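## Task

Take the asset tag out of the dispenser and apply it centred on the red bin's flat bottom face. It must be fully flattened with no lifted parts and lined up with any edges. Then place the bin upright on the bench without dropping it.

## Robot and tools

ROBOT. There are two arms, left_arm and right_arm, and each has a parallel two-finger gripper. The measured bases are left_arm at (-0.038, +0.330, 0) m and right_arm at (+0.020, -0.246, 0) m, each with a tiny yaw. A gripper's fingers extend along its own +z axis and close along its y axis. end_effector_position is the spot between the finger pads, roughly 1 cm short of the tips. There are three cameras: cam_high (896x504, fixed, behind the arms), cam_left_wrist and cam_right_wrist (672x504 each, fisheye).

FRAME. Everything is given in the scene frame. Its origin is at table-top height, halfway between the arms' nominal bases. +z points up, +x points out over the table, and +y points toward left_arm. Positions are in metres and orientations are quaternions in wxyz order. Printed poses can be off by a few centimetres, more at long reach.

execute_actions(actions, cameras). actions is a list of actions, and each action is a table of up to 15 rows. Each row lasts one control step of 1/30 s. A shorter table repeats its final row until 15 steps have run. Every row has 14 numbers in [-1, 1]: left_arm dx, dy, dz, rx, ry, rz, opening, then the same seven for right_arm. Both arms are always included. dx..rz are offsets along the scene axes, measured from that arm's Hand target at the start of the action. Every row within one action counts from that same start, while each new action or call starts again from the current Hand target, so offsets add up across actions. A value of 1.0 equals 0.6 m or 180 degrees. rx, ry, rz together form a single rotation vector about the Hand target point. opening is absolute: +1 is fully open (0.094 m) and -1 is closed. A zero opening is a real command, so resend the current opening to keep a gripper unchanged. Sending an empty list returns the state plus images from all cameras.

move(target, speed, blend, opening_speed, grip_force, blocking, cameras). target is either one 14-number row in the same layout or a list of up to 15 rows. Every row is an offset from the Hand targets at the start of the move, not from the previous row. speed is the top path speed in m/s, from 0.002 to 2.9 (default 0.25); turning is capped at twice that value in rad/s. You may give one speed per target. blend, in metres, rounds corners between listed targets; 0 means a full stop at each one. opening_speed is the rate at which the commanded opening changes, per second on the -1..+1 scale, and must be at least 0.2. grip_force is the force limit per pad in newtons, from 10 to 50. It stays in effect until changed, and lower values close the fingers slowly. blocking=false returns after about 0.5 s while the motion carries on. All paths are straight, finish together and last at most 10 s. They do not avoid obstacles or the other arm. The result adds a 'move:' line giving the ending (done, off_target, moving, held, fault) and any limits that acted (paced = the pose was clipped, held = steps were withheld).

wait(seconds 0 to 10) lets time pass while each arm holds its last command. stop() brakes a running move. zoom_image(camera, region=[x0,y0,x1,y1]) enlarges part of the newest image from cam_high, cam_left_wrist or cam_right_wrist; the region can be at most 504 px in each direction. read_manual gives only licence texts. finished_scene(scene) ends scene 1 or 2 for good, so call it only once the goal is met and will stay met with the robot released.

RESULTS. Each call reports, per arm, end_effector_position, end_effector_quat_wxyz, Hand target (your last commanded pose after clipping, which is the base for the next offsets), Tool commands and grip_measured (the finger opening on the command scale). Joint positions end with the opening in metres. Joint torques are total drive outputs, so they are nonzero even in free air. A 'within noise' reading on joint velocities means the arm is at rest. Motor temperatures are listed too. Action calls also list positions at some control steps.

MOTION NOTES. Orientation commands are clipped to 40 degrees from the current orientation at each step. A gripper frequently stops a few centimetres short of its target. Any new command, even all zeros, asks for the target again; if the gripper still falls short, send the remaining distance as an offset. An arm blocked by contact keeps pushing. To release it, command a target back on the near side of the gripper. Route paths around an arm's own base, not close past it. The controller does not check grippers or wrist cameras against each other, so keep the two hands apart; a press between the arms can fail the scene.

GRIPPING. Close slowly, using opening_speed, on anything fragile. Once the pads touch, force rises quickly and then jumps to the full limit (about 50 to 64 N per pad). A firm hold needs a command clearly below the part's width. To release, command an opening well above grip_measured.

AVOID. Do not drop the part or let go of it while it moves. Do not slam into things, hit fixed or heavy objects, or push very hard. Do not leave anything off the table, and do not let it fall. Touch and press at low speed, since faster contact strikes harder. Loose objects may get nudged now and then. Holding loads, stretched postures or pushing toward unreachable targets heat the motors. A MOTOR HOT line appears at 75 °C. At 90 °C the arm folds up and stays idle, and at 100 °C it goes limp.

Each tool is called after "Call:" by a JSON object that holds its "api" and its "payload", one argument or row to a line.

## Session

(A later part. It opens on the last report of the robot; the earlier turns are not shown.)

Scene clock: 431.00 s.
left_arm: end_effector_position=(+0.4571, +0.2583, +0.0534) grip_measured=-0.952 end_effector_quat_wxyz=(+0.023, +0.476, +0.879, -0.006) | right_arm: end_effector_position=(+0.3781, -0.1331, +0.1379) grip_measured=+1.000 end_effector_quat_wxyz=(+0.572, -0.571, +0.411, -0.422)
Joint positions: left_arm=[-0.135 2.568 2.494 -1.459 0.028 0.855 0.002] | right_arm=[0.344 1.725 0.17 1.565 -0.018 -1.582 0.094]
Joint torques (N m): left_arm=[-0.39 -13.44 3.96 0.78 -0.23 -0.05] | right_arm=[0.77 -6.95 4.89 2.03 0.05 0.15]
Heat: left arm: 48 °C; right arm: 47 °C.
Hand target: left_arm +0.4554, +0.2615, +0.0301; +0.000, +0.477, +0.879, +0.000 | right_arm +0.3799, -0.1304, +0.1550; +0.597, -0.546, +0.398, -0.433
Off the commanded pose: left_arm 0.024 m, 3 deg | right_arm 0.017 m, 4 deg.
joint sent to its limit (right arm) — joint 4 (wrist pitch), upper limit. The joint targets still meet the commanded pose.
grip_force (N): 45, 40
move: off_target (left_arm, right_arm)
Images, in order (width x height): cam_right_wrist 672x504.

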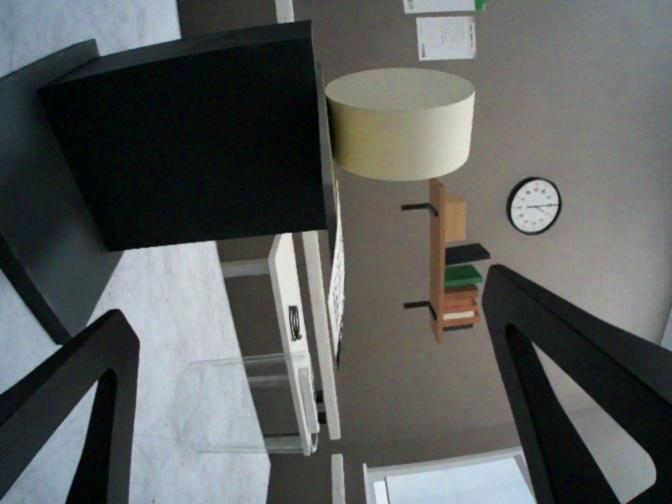

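Call:
{"api": "move", "payload": {
  "target": [0,0,0,0,0,0,-1, 0.0,0.0,0.013,0,0,0,1],
  "speed": 0.05,
  "cameras": ["cam_right_wrist"]
}}

Scene clock: 436.73 s.
left_arm: end_effector_position=(+0.4571, +0.2583, +0.0534) grip_measured=-0.952 end_effector_quat_wxyz=(+0.023, +0.476, +0.879, -0.006) | right_arm: end_effector_position=(+0.3776, -0.1332, +0.1455) grip_measured=+1.000 end_effector_quat_wxyz=(+0.578, -0.565, +0.406, -0.426)
Joint positions: left_arm=[-0.135 2.568 2.494 -1.459 0.028 0.855 0.002] | right_arm=[0.344 1.704 0.17 1.565 -0.018 -1.582 0.094]
Joint torques (N m): left_arm=[-0.25 -13.48 4.01 0.75 -0.27 -0.07] | right_arm=[0.84 -6.67 5.37 2.02 0.05 0.13]
Heat: left arm: 49 °C; right arm: 48 °C.
Hand target: left_arm +0.4554, +0.2615, +0.0301; +0.000, +0.477, +0.879, +0.000 | right_arm +0.3799, -0.1304, +0.1627; +0.597, -0.546, +0.398, -0.433
Off the commanded pose: left_arm 0.024 m, 3 deg | right_arm 0.018 m, 3 deg.
joint sent to its limit (right arm) — joint 4 (wrist pitch), upper limit. The joint targets still meet the commanded pose.
grip_force (N): 45, 40
move: off_target (left_arm, right_arm)
Images, in order (width x height): cam_right_wrist 672x504.

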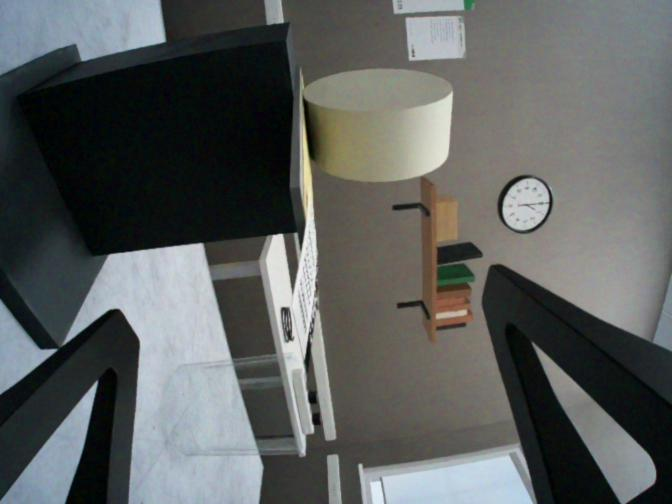

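Call:
{"api": "zoom_image", "payload": {
  "camera": "cam_right_wrist",
  "region": [220, 180, 420, 420]
}}

Scaled by 2.100 from the camera's 672x504 image, which has a finer 960x720 frame.

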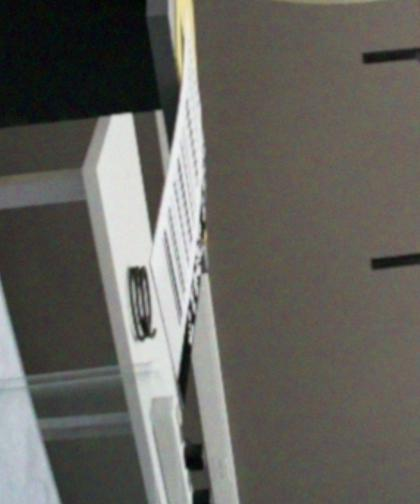

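Call:
{"api": "move", "payload": {
  "target": [0,0,0,0,0,0,-1, 0.0,0.0,0.0,0,0,0,-0.5],
  "opening_speed": 0.6,
  "cameras": ["cam_right_wrist"]
}}

Scene clock: 462.50 s.
left_arm: end_effector_position=(+0.4571, +0.2583, +0.0534) grip_measured=-0.952 end_effector_quat_wxyz=(+0.023, +0.476, +0.879, -0.006) | right_arm: end_effector_position=(+0.3776, -0.1332, +0.1455) grip_measured=-0.498 end_effector_quat_wxyz=(+0.578, -0.565, +0.406, -0.426)
Joint positions: left_arm=[-0.135 2.568 2.494 -1.459 0.028 0.855 0.002] | right_arm=[0.344 1.704 0.17 1.565 -0.018 -1.582 0.024]
Joint torques (N m): left_arm=[-0.4 -13.39 3.96 0.77 -0.23 -0.02] | right_arm=[0.8 -6.65 5.35 2.03 0.05 0.14]
Heat: left arm: 49 °C; right arm: 48 °C.
Hand target: left_arm +0.4554, +0.2615, +0.0301; +0.000, +0.477, +0.879, +0.000 | right_arm +0.3799, -0.1304, +0.1627; +0.597, -0.546, +0.398, -0.433
Off the commanded pose: left_arm 0.024 m, 3 deg | right_arm 0.018 m, 3 deg.
joint sent to its limit (right arm) — joint 4 (wrist pitch), upper limit. The joint targets still meet the commanded pose.
grip_force (N): 45, 40
move: off_target (left_arm, right_arm)
Images, in order (width x height): cam_right_wrist 672x504.

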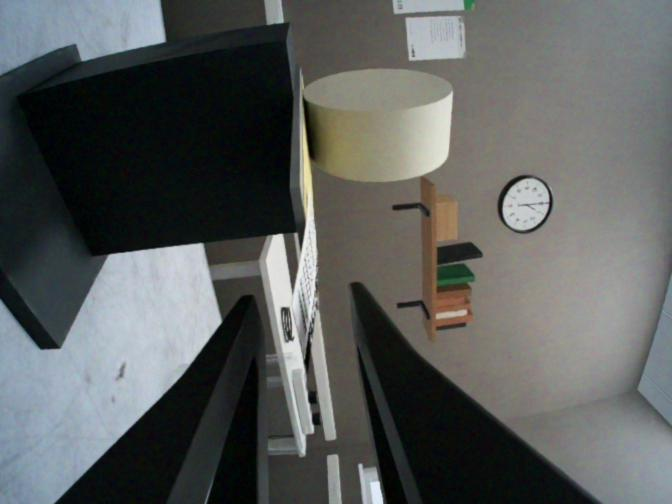

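Tag is centred between the pads. Close.

Call:
{"api": "move", "payload": {
  "target": [0,0,0,0,0,0,-1, 0.0,0.0,0.0,0,0,0,-1],
  "opening_speed": 0.4,
  "grip_force": [45, 50],
  "cameras": ["cam_right_wrist"]
}}

Scene clock: 472.00 s.
left_arm: end_effector_position=(+0.4571, +0.2583, +0.0534) grip_measured=-0.952 end_effector_quat_wxyz=(+0.023, +0.476, +0.879, -0.006) | right_arm: end_effector_position=(+0.3776, -0.1332, +0.1455) grip_measured=-0.992 end_effector_quat_wxyz=(+0.578, -0.565, +0.406, -0.426)
Joint positions: left_arm=[-0.135 2.568 2.494 -1.459 0.028 0.855 0.002] | right_arm=[0.344 1.704 0.17 1.565 -0.018 -1.582 0]
Joint torques (N m): left_arm=[-0.38 -13.42 3.86 0.77 -0.25 -0.03] | right_arm=[0.77 -6.57 5.31 2.03 0.05 0.15]
Heat: left arm: 49 °C; right arm: 48 °C.
Hand target: left_arm +0.4554, +0.2615, +0.0301; +0.000, +0.477, +0.879, +0.000 | right_arm +0.3799, -0.1304, +0.1627; +0.597, -0.546, +0.398, -0.433
Off the commanded pose: left_arm 0.024 m, 3 deg | right_arm 0.018 m, 3 deg.
joint sent to its limit (right arm) — joint 4 (wrist pitch), upper limit. The joint targets still meet the commanded pose.
grip_force (N): 45, 50
move: off_target (left_arm, right_arm)
Images, in order (width x height): cam_right_wrist 672x504.

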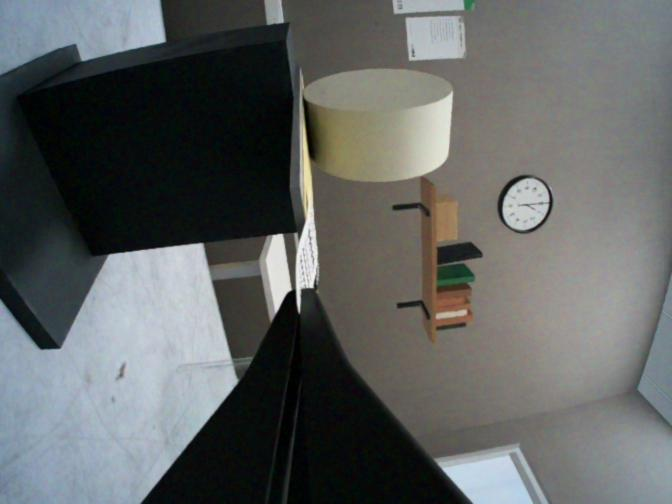

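Call:
{"api": "move", "payload": {
  "target": [
    [0,0,0,0,0,0,-1, -0.0713,-0.0233,0.0833,0,0,0,-1],
    [0,0,0,0,0,0,-1, -0.1425,-0.0467,0.2,0,0,0,-1]
  ],
  "speed": [0.08,0.15],
  "blend": [0.02,0],
  "cameras": ["cam_right_wrist","cam_high"]
}}

Scene clock: 482.43 s.
left_arm: end_effector_position=(+0.4571, +0.2583, +0.0534) grip_measured=-0.952 end_effector_quat_wxyz=(+0.023, +0.476, +0.879, -0.006) | right_arm: end_effector_position=(+0.2948, -0.1583, +0.2670) grip_measured=-0.992 end_effector_quat_wxyz=(+0.586, -0.557, +0.401, -0.432)
Joint positions: left_arm=[-0.135 2.568 2.494 -1.459 0.028 0.855 0.002] | right_arm=[0.344 0.48 0.286 0.253 -0.018 -1.581 0]
Joint torques (N m): left_arm=[-0.4 -13.41 4.03 0.79 -0.25 -0.04] | right_arm=[-0.24 0.92 11.54 1.8 -0.04 0.14]
Heat: left arm: 49 °C; right arm: 48 °C.
Hand target: left_arm +0.4554, +0.2615, +0.0301; +0.000, +0.477, +0.879, +0.000 | right_arm +0.2943, -0.1584, +0.2829; +0.597, -0.546, +0.398, -0.433
Off the commanded pose: left_arm 0.024 m, 3 deg | right_arm 0.016 m, 2 deg.
grip_force (N): 45, 50
move: off_target (left_arm, right_arm)
Images, in order (width x height): cam_high 896x504, cam_right_wrist 672x504.

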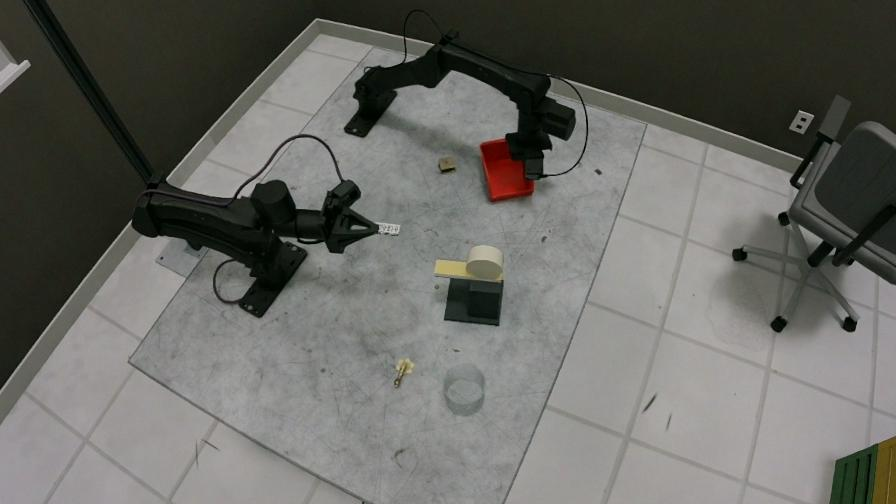

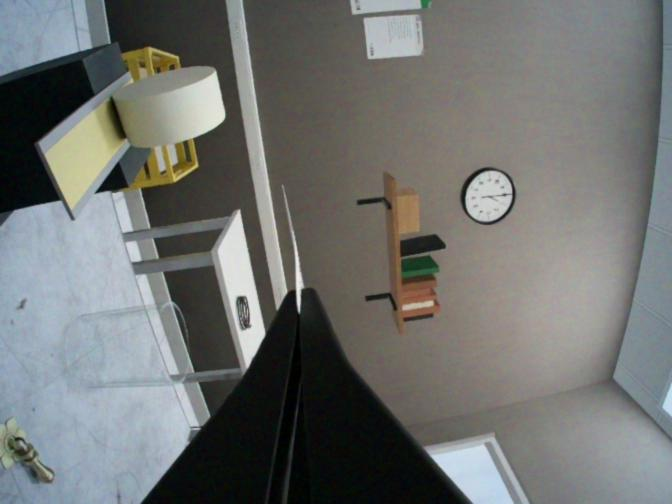

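Call:
{"api": "move", "payload": {
  "target": [
    [-0.0257,-0.0192,0.2333,-0.1165,-0.0757,0,-1, -0.0905,0.014,-0.0048,0.4388,0.2431,0.0961,-1],
    [-0.0757,-0.1525,0.3998,-0.2797,-0.1817,0,-1, -0.0905,0.014,-0.0048,0.4388,0.2431,0.0961,-1],
    [-0.1423,-0.2858,0.3998,-0.4194,-0.2724,0,-1, -0.0905,0.014,-0.0048,0.4388,0.2431,0.0961,-1]
  ],
  "speed": [0.25,0.2,0.2],
  "blend": [0.03,0.03,0],
  "grip_force": [50,50],
  "cameras": ["all"]
}}

Scene clock: 539.07 s.
left_arm: end_effector_position=(+0.3712, +0.0900, +0.2758) grip_measured=-0.959 end_effector_quat_wxyz=(+0.623, +0.344, +0.616, -0.336) | right_arm: end_effector_position=(+0.2424, -0.1496, +0.2725) grip_measured=-0.992 end_effector_quat_wxyz=(+0.665, -0.211, +0.684, +0.214)
Joint positions: left_arm=[-0.277 1.592 0.911 0.685 0.725 0.012 0.002] | right_arm=[-0.06 0.289 0.393 -0.136 -0.721 -0.008 0]
Joint torques (N m): left_arm=[-0.44 -8.73 5.12 2.19 -0.13 -0.09] | right_arm=[-0.69 0.95 8.09 1.85 -0.09 0.07]
Motor temperatures (°C): left_arm=[27 50 43 29 25 24 28] | right_arm=[27 29 42 45 26 26 24]
Heat: left arm: 50 °C; right arm: 45 °C.
Hand target: left_arm +0.3700, +0.0901, +0.2701; +0.621, +0.338, +0.621, -0.337 | right_arm +0.2400, -0.1500, +0.2799; +0.675, -0.213, +0.674, +0.212
Off the commanded pose: left_arm 0.006 m, 1 deg | right_arm 0.008 m, 2 deg.
move: done

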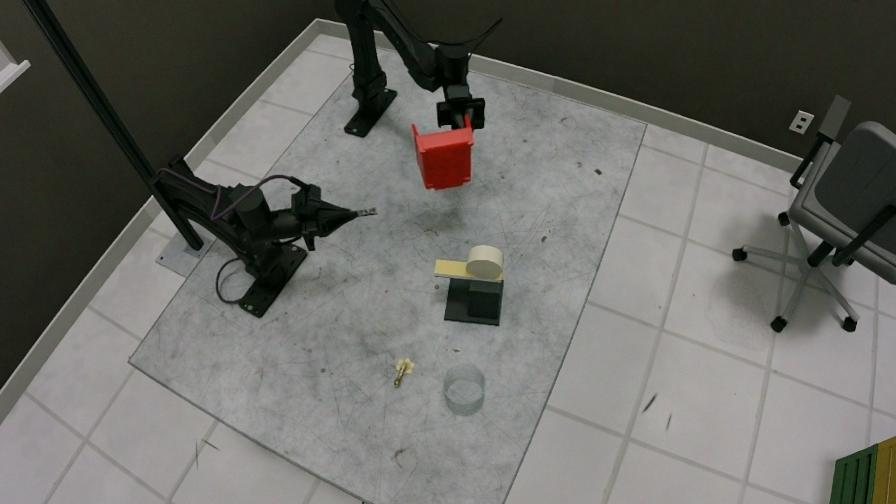

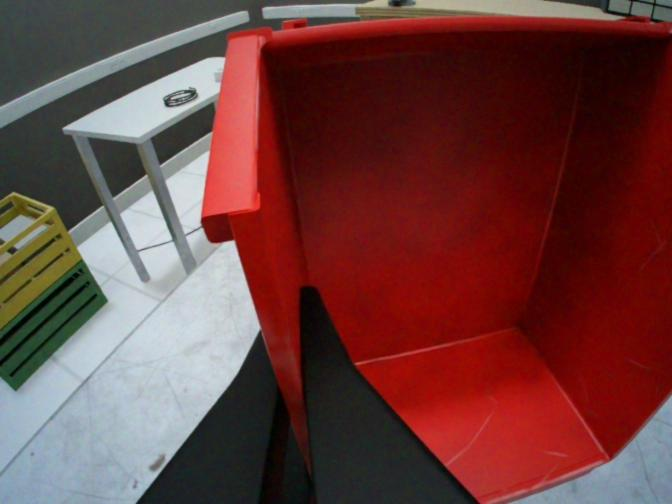

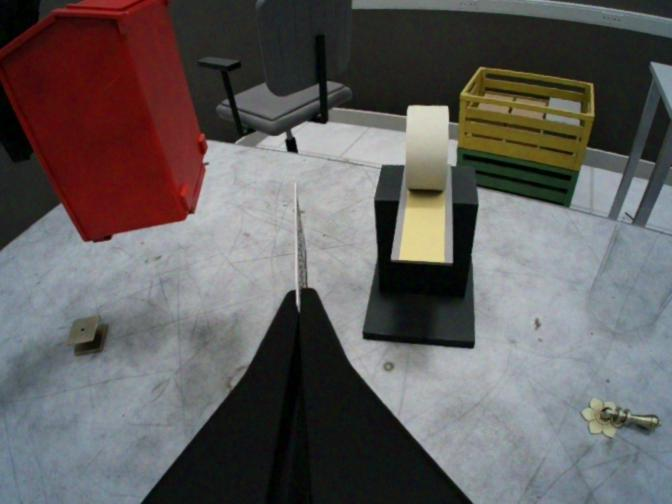

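Call:
{"api": "zoom_image", "payload": {
  "camera": "cam_right_wrist",
  "region": [0, 0, 240, 260]
}}

Call:
{"api": "zoom_image", "payload": {
  "camera": "cam_high",
  "region": [380, 80, 520, 220]
}}

Scaled by 1.938 from the camera's 672x504 image, which has a finer 960x720 frame.

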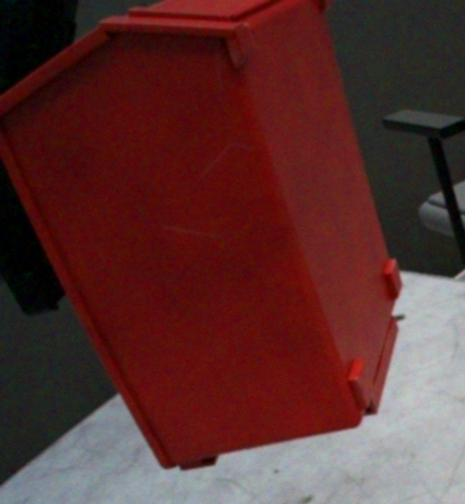

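Scaled by 3.600.

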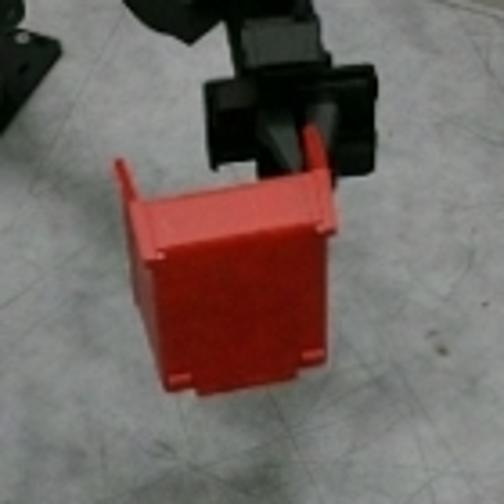

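Call:
{"api": "move", "payload": {
  "target": [0,0,0,0,0,0,-1, 0.2422,0.1578,-0.0083,0,0,0.1222,-1],
  "speed": 0.12,
  "cameras": ["all"]
}}

Scene clock: 582.17 s.
left_arm: end_effector_position=(+0.3712, +0.0900, +0.2760) grip_measured=-0.959 end_effector_quat_wxyz=(+0.623, +0.344, +0.616, -0.336) | right_arm: end_effector_position=(+0.3826, -0.0596, +0.2603) grip_measured=-0.992 end_effector_quat_wxyz=(+0.610, -0.330, +0.637, +0.336)
Joint positions: left_arm=[-0.277 1.592 0.911 0.686 0.725 0.011 0.002] | right_arm=[0.185 1.366 0.682 0.639 -0.845 -0.008 0]
Joint torques (N m): left_arm=[-0.32 -8.85 5.15 2.21 -0.09 -0.14] | right_arm=[0.73 -4.26 10.62 1.85 -0.14 0.06]
Motor temperatures (°C): left_arm=[27 42 42 32 25 24 29] | right_arm=[27 29 39 46 26 26 24]
Heat: left arm: 42 °C; right arm: 46 °C.
Hand target: left_arm +0.3700, +0.0901, +0.2701; +0.621, +0.338, +0.621, -0.337 | right_arm +0.3853, -0.0554, +0.2749; +0.622, -0.338, +0.621, +0.337
Off the commanded pose: left_arm 0.006 m, 1 deg | right_arm 0.015 m, 2 deg.
move: off_target (right_arm)

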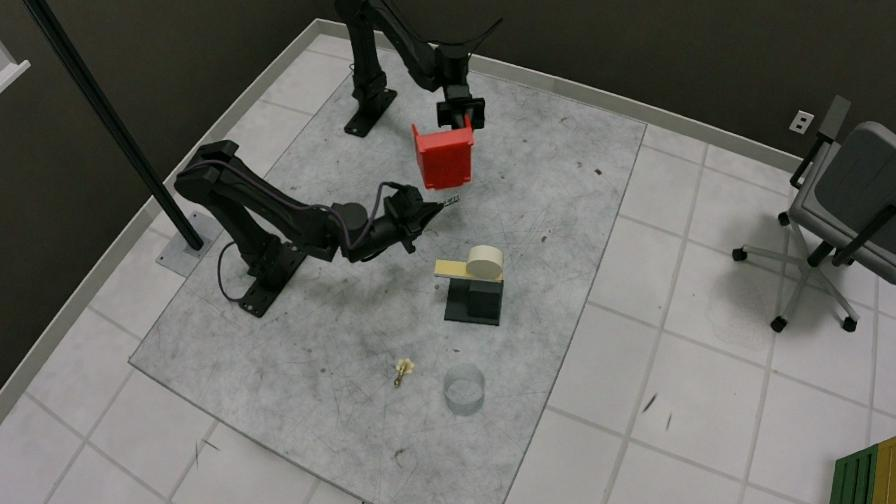

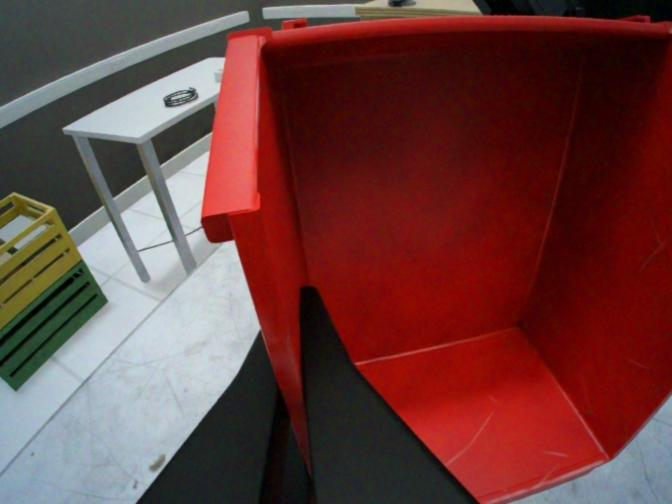

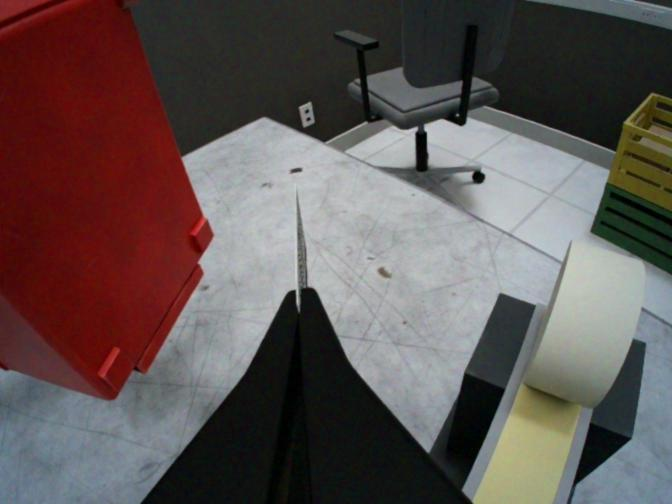

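Call:
{"api": "move", "payload": {
  "target": [0,0,0,0,0,0,-1, 0.045,-0.0983,0.02,0,0,0.1222,-1],
  "speed": 0.15,
  "cameras": ["cam_right_wrist"]
}}

Call:
{"api": "zoom_image", "payload": {
  "camera": "cam_right_wrist",
  "region": [0, 0, 330, 330]
}}

Scene clock: 593.60 s.
left_arm: end_effector_position=(+0.3712, +0.0900, +0.2760) grip_measured=-0.959 end_effector_quat_wxyz=(+0.623, +0.344, +0.616, -0.336) | right_arm: end_effector_position=(+0.4083, -0.1126, +0.2816) grip_measured=-0.992 end_effector_quat_wxyz=(+0.545, -0.447, +0.548, +0.450)
Joint positions: left_arm=[-0.277 1.592 0.911 0.686 0.725 0.011 0.002] | right_arm=[-0.076 1.696 1.054 0.64 -1.5 0.004 0]
Joint torques (N m): left_arm=[-0.29 -8.8 5.01 2.23 -0.12 -0.13] | right_arm=[-0.27 -6.75 10.1 1.26 -0.12 0.08]
Heat: left arm: 42 °C; right arm: 45 °C.
Hand target: left_arm +0.3700, +0.0901, +0.2701; +0.621, +0.338, +0.621, -0.337 | right_arm +0.4123, -0.1143, +0.2869; +0.546, -0.450, +0.545, +0.450
Off the commanded pose: left_arm 0.006 m, 1 deg | right_arm 0.007 m, 0 deg.
move: done
Images, in order (width x height): cam_right_wrist 672x504.

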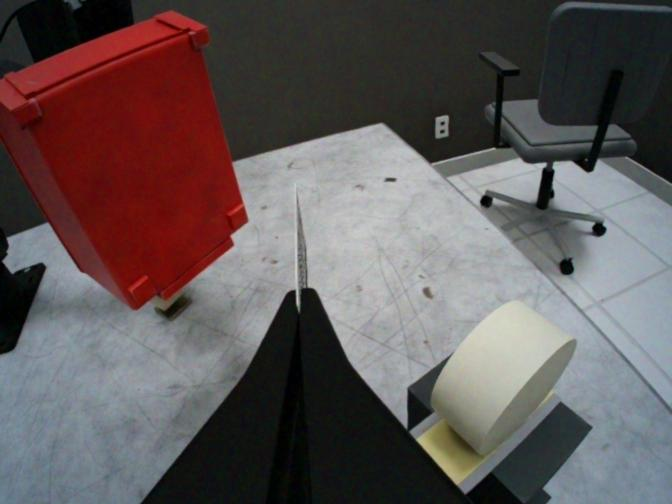

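Scaled by 1.527 from the camera's 672x504 image, which has a finer 960x720 frame.

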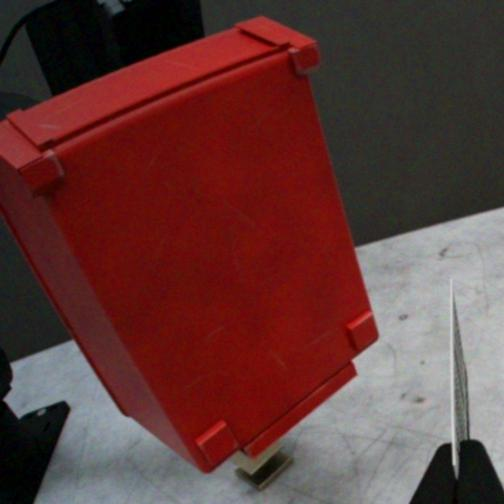

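Call:
{"api": "zoom_image", "payload": {
  "camera": "cam_right_wrist",
  "region": [0, 0, 130, 130]
}}

Call:
{"api": "zoom_image", "payload": {
  "camera": "cam_right_wrist",
  "region": [130, 0, 260, 130]
}}

Call:
{"api": "zoom_image", "payload": {
  "camera": "cam_right_wrist",
  "region": [120, 190, 260, 330]
}}

Scaled by 3.877 from the camera's 672x504 image, which has a finer 960x720 frame.

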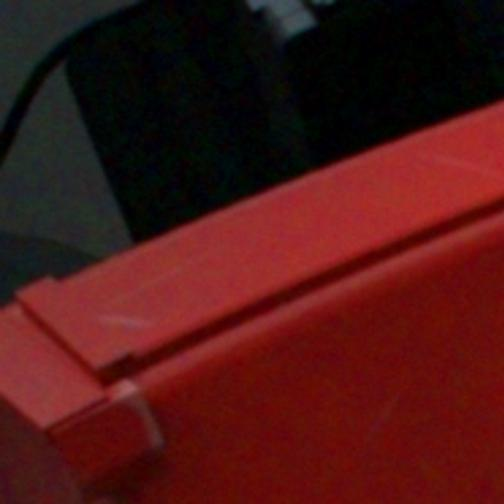

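Scaled by 3.877 from the camera's 672x504 image, which has a finer 960x720 frame.

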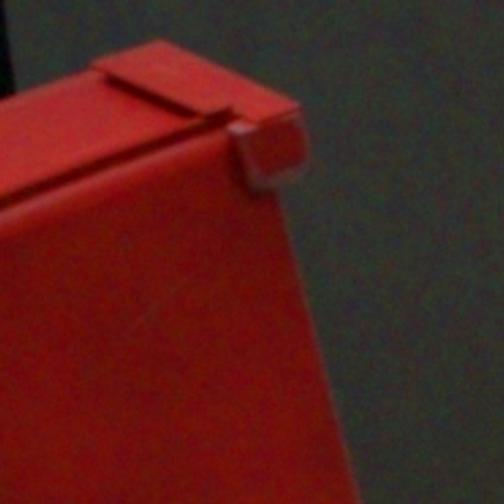

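Scaled by 3.600 from the camera's 672x504 image, which has a finer 960x720 frame.

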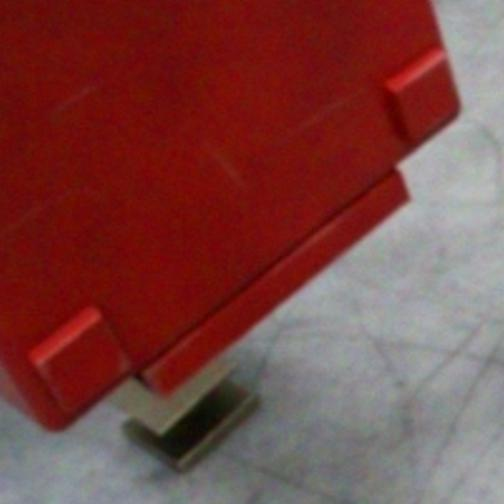

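Call:
{"api": "move", "payload": {
  "target": [0,0,0,0,0,0,-1, -0.0668,0.1475,-0.0183,0.0074,-0.0038,-0.09,-1],
  "speed": 0.12,
  "cameras": ["cam_right_wrist"]
}}

Call:
{"api": "zoom_image", "payload": {
  "camera": "cam_right_wrist",
  "region": [0, 0, 360, 360]
}}

Scene clock: 664.10 s.
left_arm: end_effector_position=(+0.3712, +0.0900, +0.2760) grip_measured=-0.959 end_effector_quat_wxyz=(+0.623, +0.344, +0.616, -0.336) | right_arm: end_effector_position=(+0.3773, -0.0261, +0.2673) grip_measured=-0.992 end_effector_quat_wxyz=(+0.602, -0.363, +0.605, +0.374)
Joint positions: left_arm=[-0.277 1.592 0.911 0.686 0.725 0.011 0.002] | right_arm=[0.259 1.44 0.73 0.717 -0.887 0.022 0]
Joint torques (N m): left_arm=[-0.35 -8.9 5.07 2.21 -0.12 -0.12] | right_arm=[0.46 -7.72 6.43 1.81 0.04 0.03]
Motor temperatures (°C): left_arm=[27 40 42 34 25 24 29] | right_arm=[27 31 45 41 26 26 24]
Heat: left arm: 42 °C; right arm: 45 °C.
Hand target: left_arm +0.3700, +0.0901, +0.2701; +0.621, +0.338, +0.621, -0.337 | right_arm +0.3723, -0.0259, +0.2760; +0.612, -0.365, +0.595, +0.372
Off the commanded pose: left_arm 0.006 m, 1 deg | right_arm 0.010 m, 2 deg.
move: done
Images, in order (width x height): cam_right_wrist 672x504.

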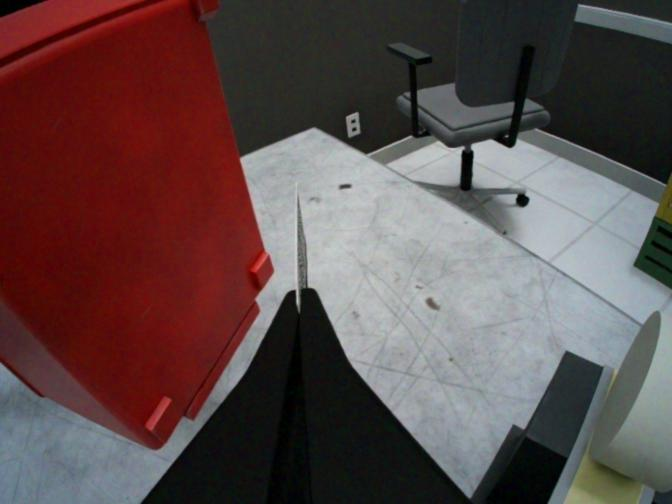

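Scaled by 1.400 from the camera's 672x504 image, which has a finer 960x720 frame.

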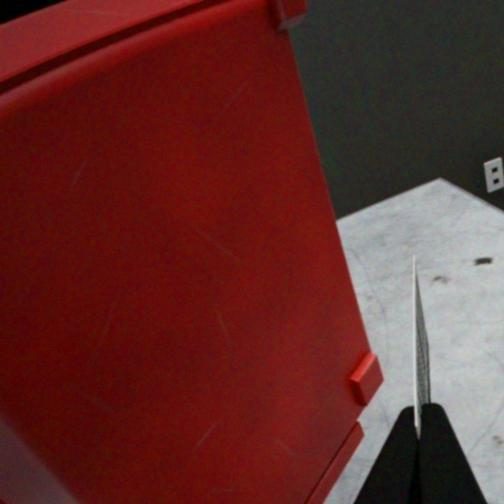

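Call:
{"api": "zoom_image", "payload": {
  "camera": "cam_right_wrist",
  "region": [130, 230, 330, 470]
}}

Call:
{"api": "zoom_image", "payload": {
  "camera": "cam_right_wrist",
  "region": [140, 0, 300, 160]
}}

Call:
{"api": "zoom_image", "payload": {
  "camera": "cam_right_wrist",
  "region": [0, 0, 160, 160]
}}

Scaled by 2.100 from the camera's 672x504 image, which has a finer 960x720 frame.

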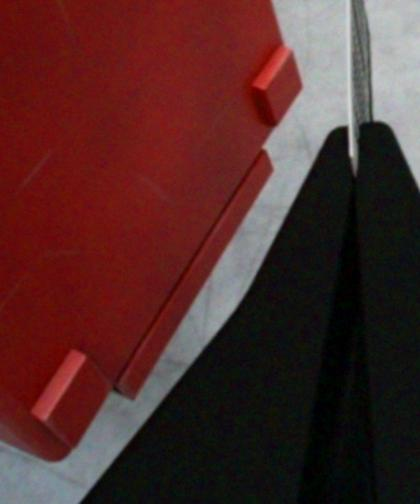

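Scaled by 3.150 from the camera's 672x504 image, which has a finer 960x720 frame.

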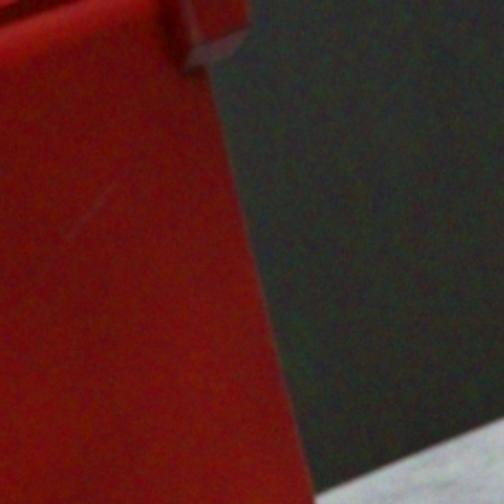

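Scaled by 3.150 from the camera's 672x504 image, which has a finer 960x720 frame.

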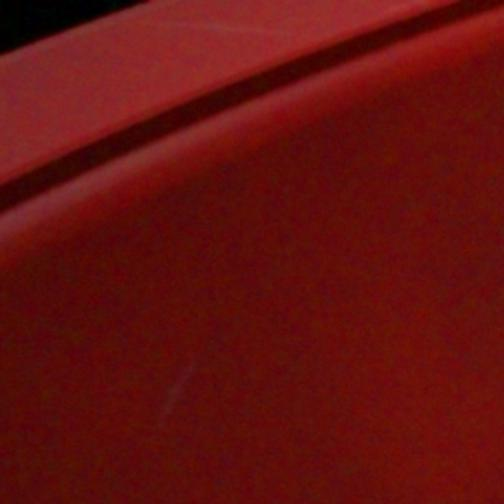

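Call:
{"api": "move", "payload": {
  "target": [0,0,0,0,0,0,-1, -0.0217,0.0213,0.018,0.0136,-0.0183,0,-1],
  "speed": 0.06,
  "cameras": ["cam_right_wrist"]
}}

Call:
{"api": "zoom_image", "payload": {
  "camera": "cam_right_wrist",
  "region": [130, 230, 330, 470]
}}

Call:
{"api": "zoom_image", "payload": {
  "camera": "cam_right_wrist",
  "region": [140, 0, 300, 160]
}}

Call:
{"api": "zoom_image", "payload": {
  "camera": "cam_right_wrist",
  "region": [0, 0, 160, 160]
}}

Scene clock: 791.83 s.
left_arm: end_effector_position=(+0.3712, +0.0900, +0.2760) grip_measured=-0.959 end_effector_quat_wxyz=(+0.623, +0.344, +0.616, -0.336) | right_arm: end_effector_position=(+0.3650, -0.0131, +0.2773) grip_measured=-0.992 end_effector_quat_wxyz=(+0.626, -0.362, +0.580, +0.375)
Joint positions: left_arm=[-0.277 1.592 0.911 0.686 0.725 0.011 0.002] | right_arm=[0.316 1.422 0.682 0.836 -0.828 0.054 0]
Joint torques (N m): left_arm=[-0.4 -8.66 5.07 2.21 -0.11 -0.13] | right_arm=[0.61 -7.47 6.32 1.8 0.11 0.04]
Motor temperatures (°C): left_arm=[27 38 41 36 25 24 29] | right_arm=[27 33 38 44 26 26 24]
Heat: left arm: 41 °C; right arm: 44 °C.
Hand target: left_arm +0.3700, +0.0901, +0.2700; +0.621, +0.338, +0.621, -0.337 | right_arm +0.3593, -0.0131, +0.2866; +0.637, -0.362, +0.569, +0.374
Off the commanded pose: left_arm 0.006 m, 1 deg | right_arm 0.011 m, 2 deg.
move: off_target (right_arm)
Images, in order (width x height): cam_right_wrist 672x504.

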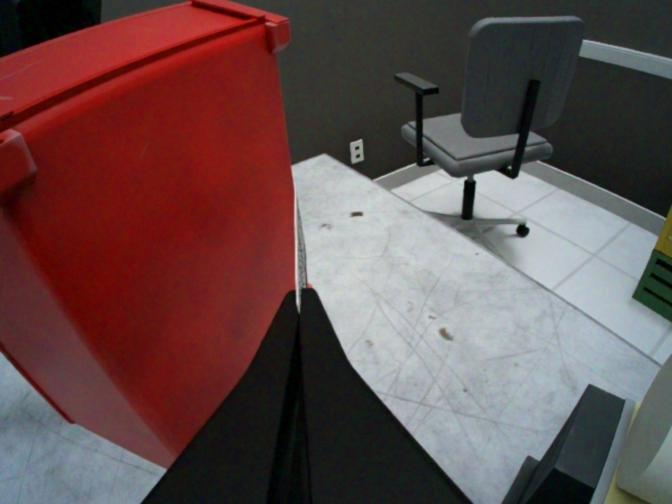

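Scaled by 2.100 from the camera's 672x504 image, which has a finer 960x720 frame.

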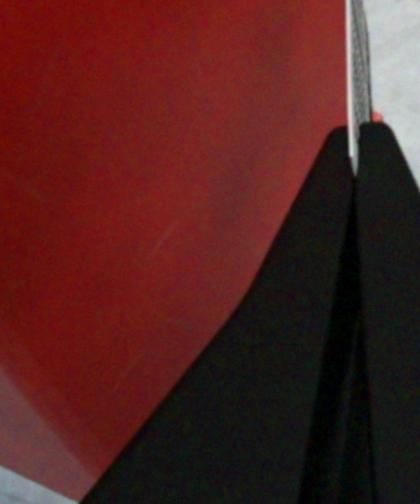

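Scaled by 3.150 from the camera's 672x504 image, which has a finer 960x720 frame.

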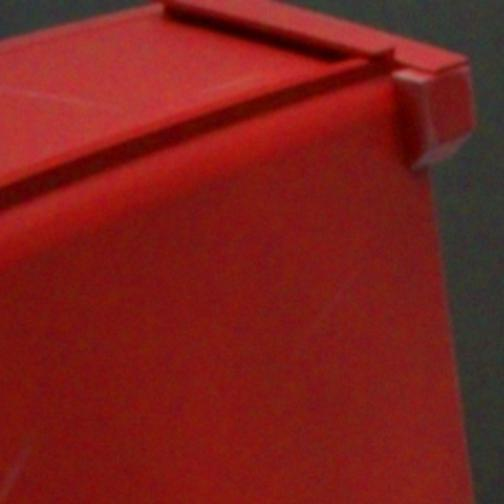

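Scaled by 3.150 from the camera's 672x504 image, which has a finer 960x720 frame.

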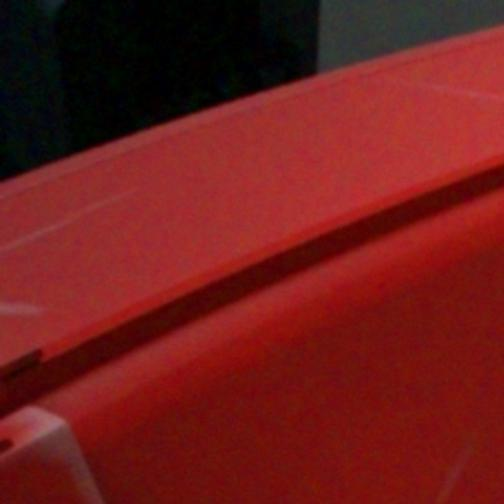

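Call:
{"api": "zoom_image", "payload": {
  "camera": "cam_right_wrist",
  "region": [0, 120, 260, 480]
}}

Call:
{"api": "zoom_image", "payload": {
  "camera": "cam_right_wrist",
  "region": [260, 160, 340, 320]
}}

Scaled by 1.400 from the camera's 672x504 image, which has a finer 960x720 frame.

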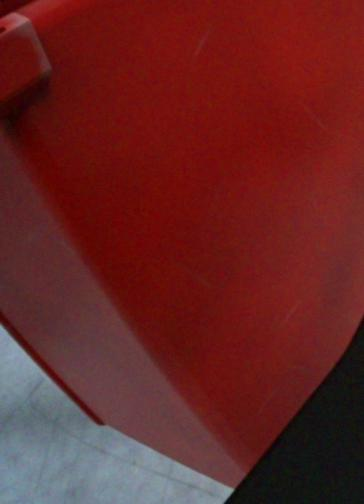

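Scaled by 3.150 from the camera's 672x504 image, which has a finer 960x720 frame.

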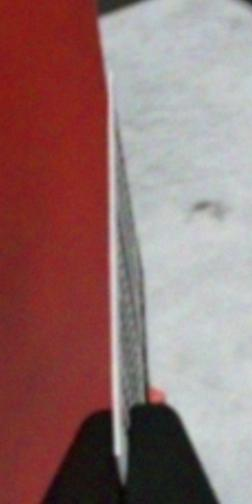

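Call:
{"api": "zoom_image", "payload": {
  "camera": "cam_right_wrist",
  "region": [0, 90, 110, 260]
}}

Call:
{"api": "zoom_image", "payload": {
  "camera": "cam_right_wrist",
  "region": [100, 350, 260, 480]
}}

Scaled by 2.965 from the camera's 672x504 image, which has a finer 960x720 frame.

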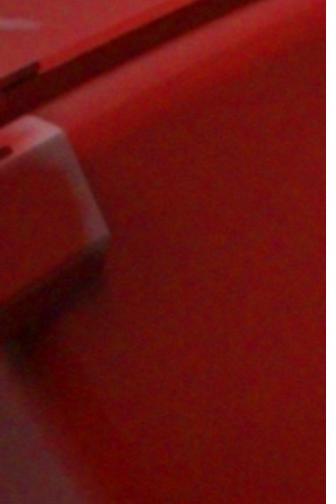

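Scaled by 3.150 from the camera's 672x504 image, which has a finer 960x720 frame.

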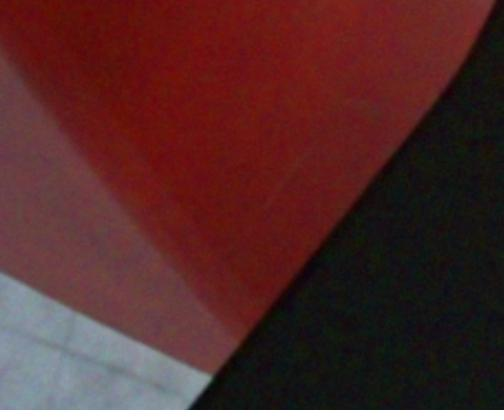

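Call:
{"api": "move", "payload": {
  "target": [0,0,0,0,0,0,-1, -0.0135,0.0165,-0.0075,0,0,0,-1],
  "speed": 0.03,
  "cameras": ["cam_right_wrist"]
}}

Call:
{"api": "zoom_image", "payload": {
  "camera": "cam_right_wrist",
  "region": [230, 120, 370, 320]
}}

Scene clock: 907.80 s.
left_arm: end_effector_position=(+0.3712, +0.0900, +0.2761) grip_measured=-0.959 end_effector_quat_wxyz=(+0.624, +0.344, +0.616, -0.336) | right_arm: end_effector_position=(+0.3569, -0.0029, +0.2723) grip_measured=-0.992 end_effector_quat_wxyz=(+0.624, -0.359, +0.582, +0.377)
Joint positions: left_arm=[-0.277 1.592 0.911 0.686 0.725 0.011 0.002] | right_arm=[0.361 1.411 0.654 0.847 -0.784 0.054 0]
Joint torques (N m): left_arm=[-0.55 -8.64 5.14 2.14 -0.14 -0.11] | right_arm=[0.62 -7.45 6.31 1.86 0.09 -0.03]
Heat: left arm: 41 °C; right arm: 42 °C.
Hand target: left_arm +0.3700, +0.0901, +0.2701; +0.621, +0.338, +0.621, -0.337 | right_arm +0.3512, -0.0032, +0.2821; +0.637, -0.362, +0.569, +0.374
Off the commanded pose: left_arm 0.006 m, 1 deg | right_arm 0.011 m, 2 deg.
move: off_target (right_arm)
Images, in order (width x height): cam_right_wrist 672x504.

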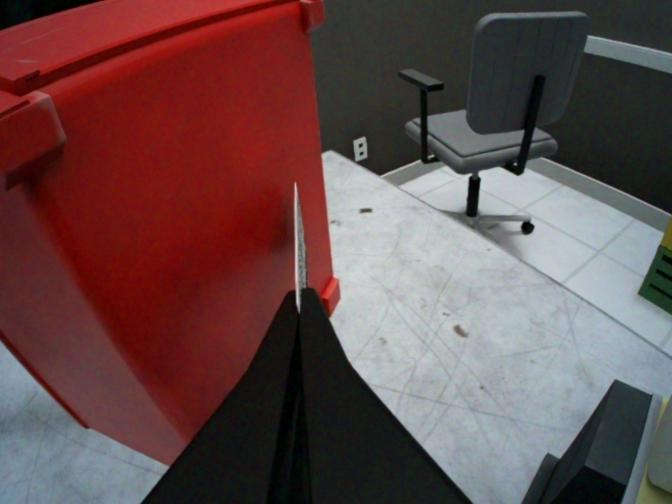

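Scaled by 2.520 from the camera's 672x504 image, which has a finer 960x720 frame.

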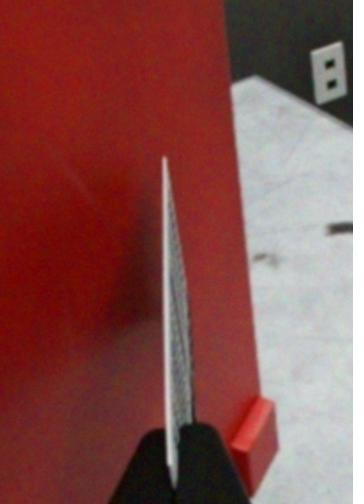

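Call:
{"api": "zoom_image", "payload": {
  "camera": "cam_right_wrist",
  "region": [265, 165, 345, 305]
}}

Scaled by 3.600 from the camera's 672x504 image, which has a finer 960x720 frame.

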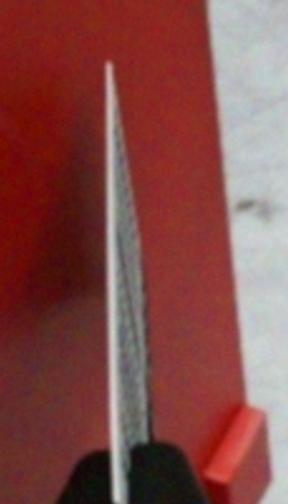

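Call:
{"api": "zoom_image", "payload": {
  "camera": "cam_right_wrist",
  "region": [200, 0, 340, 140]
}}

Call:
{"api": "zoom_image", "payload": {
  "camera": "cam_right_wrist",
  "region": [0, 60, 240, 480]
}}

Scaled by 3.600 from the camera's 672x504 image, which has a finer 960x720 frame.

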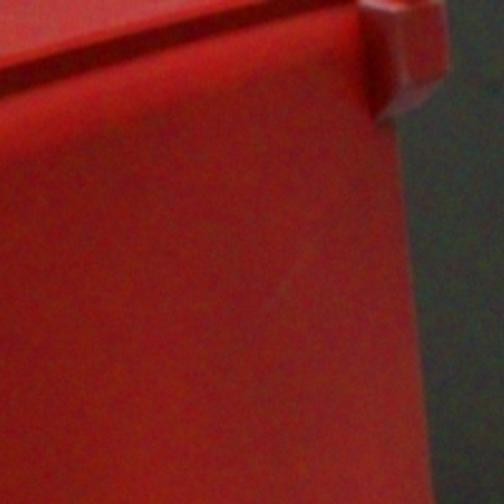

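Scaled by 1.200 from the camera's 672x504 image, which has a finer 960x720 frame.

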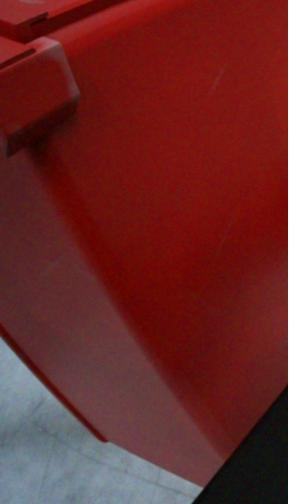

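Call:
{"api": "move", "payload": {
  "target": [0,0,0,0,0,0,-1, -0.0135,0.0128,0.0035,0,0,0,-1],
  "speed": 0.03,
  "cameras": ["cam_right_wrist"]
}}

Call:
{"api": "zoom_image", "payload": {
  "camera": "cam_right_wrist",
  "region": [230, 120, 370, 320]
}}

Scene clock: 978.07 s.
left_arm: end_effector_position=(+0.3713, +0.0900, +0.2767) grip_measured=-0.959 end_effector_quat_wxyz=(+0.625, +0.344, +0.615, -0.336) | right_arm: end_effector_position=(+0.3482, +0.0049, +0.2788) grip_measured=-0.992 end_effector_quat_wxyz=(+0.630, -0.360, +0.576, +0.377)
Joint positions: left_arm=[-0.277 1.592 0.911 0.689 0.725 0.011 0.002] | right_arm=[0.399 1.384 0.644 0.847 -0.746 0.054 0]
Joint torques (N m): left_arm=[-0.43 -8.76 5.07 2.17 -0.09 -0.12] | right_arm=[0.66 -7.25 6.41 1.67 0.09 -0.11]
Heat: left arm: 41 °C; right arm: 45 °C.
Hand target: left_arm +0.3700, +0.0901, +0.2701; +0.621, +0.338, +0.621, -0.337 | right_arm +0.3431, +0.0045, +0.2844; +0.637, -0.362, +0.569, +0.374
Off the commanded pose: left_arm 0.007 m, 1 deg | right_arm 0.008 m, 1 deg.
move: done
Images, in order (width x height): cam_right_wrist 672x504.

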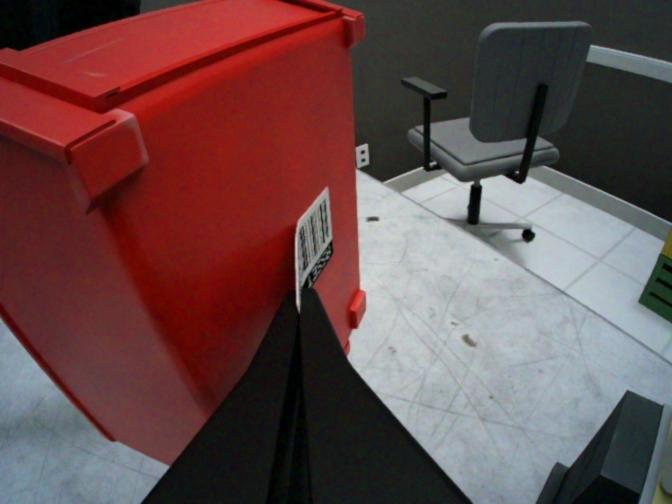

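Scaled by 2.520 from the camera's 672x504 image, which has a finer 960x720 frame.

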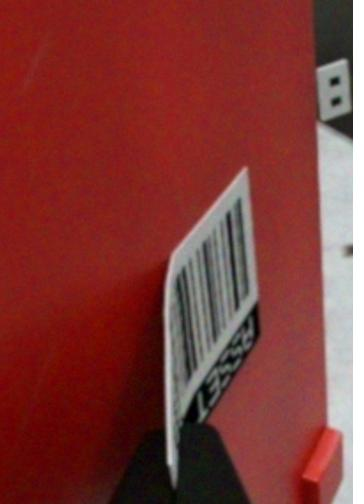

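Call:
{"api": "zoom_image", "payload": {
  "camera": "cam_right_wrist",
  "region": [285, 175, 375, 325]
}}

Call:
{"api": "zoom_image", "payload": {
  "camera": "cam_right_wrist",
  "region": [230, 0, 380, 130]
}}

Scaled by 3.360 from the camera's 672x504 image, which has a finer 960x720 frame.

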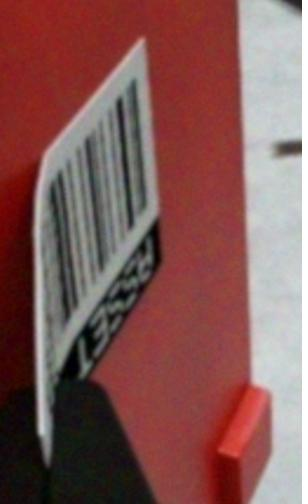

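Scaled by 3.360 from the camera's 672x504 image, which has a finer 960x720 frame.

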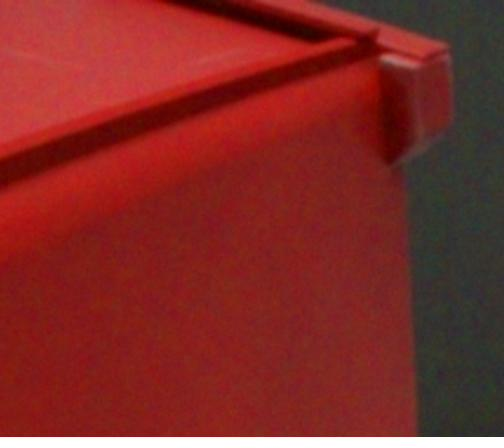

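Call:
{"api": "zoom_image", "payload": {
  "camera": "cam_right_wrist",
  "region": [60, 80, 300, 460]
}}

Scaled by 1.326 from the camera's 672x504 image, which has a finer 960x720 frame.

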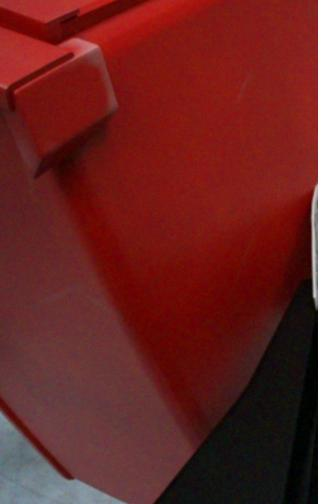

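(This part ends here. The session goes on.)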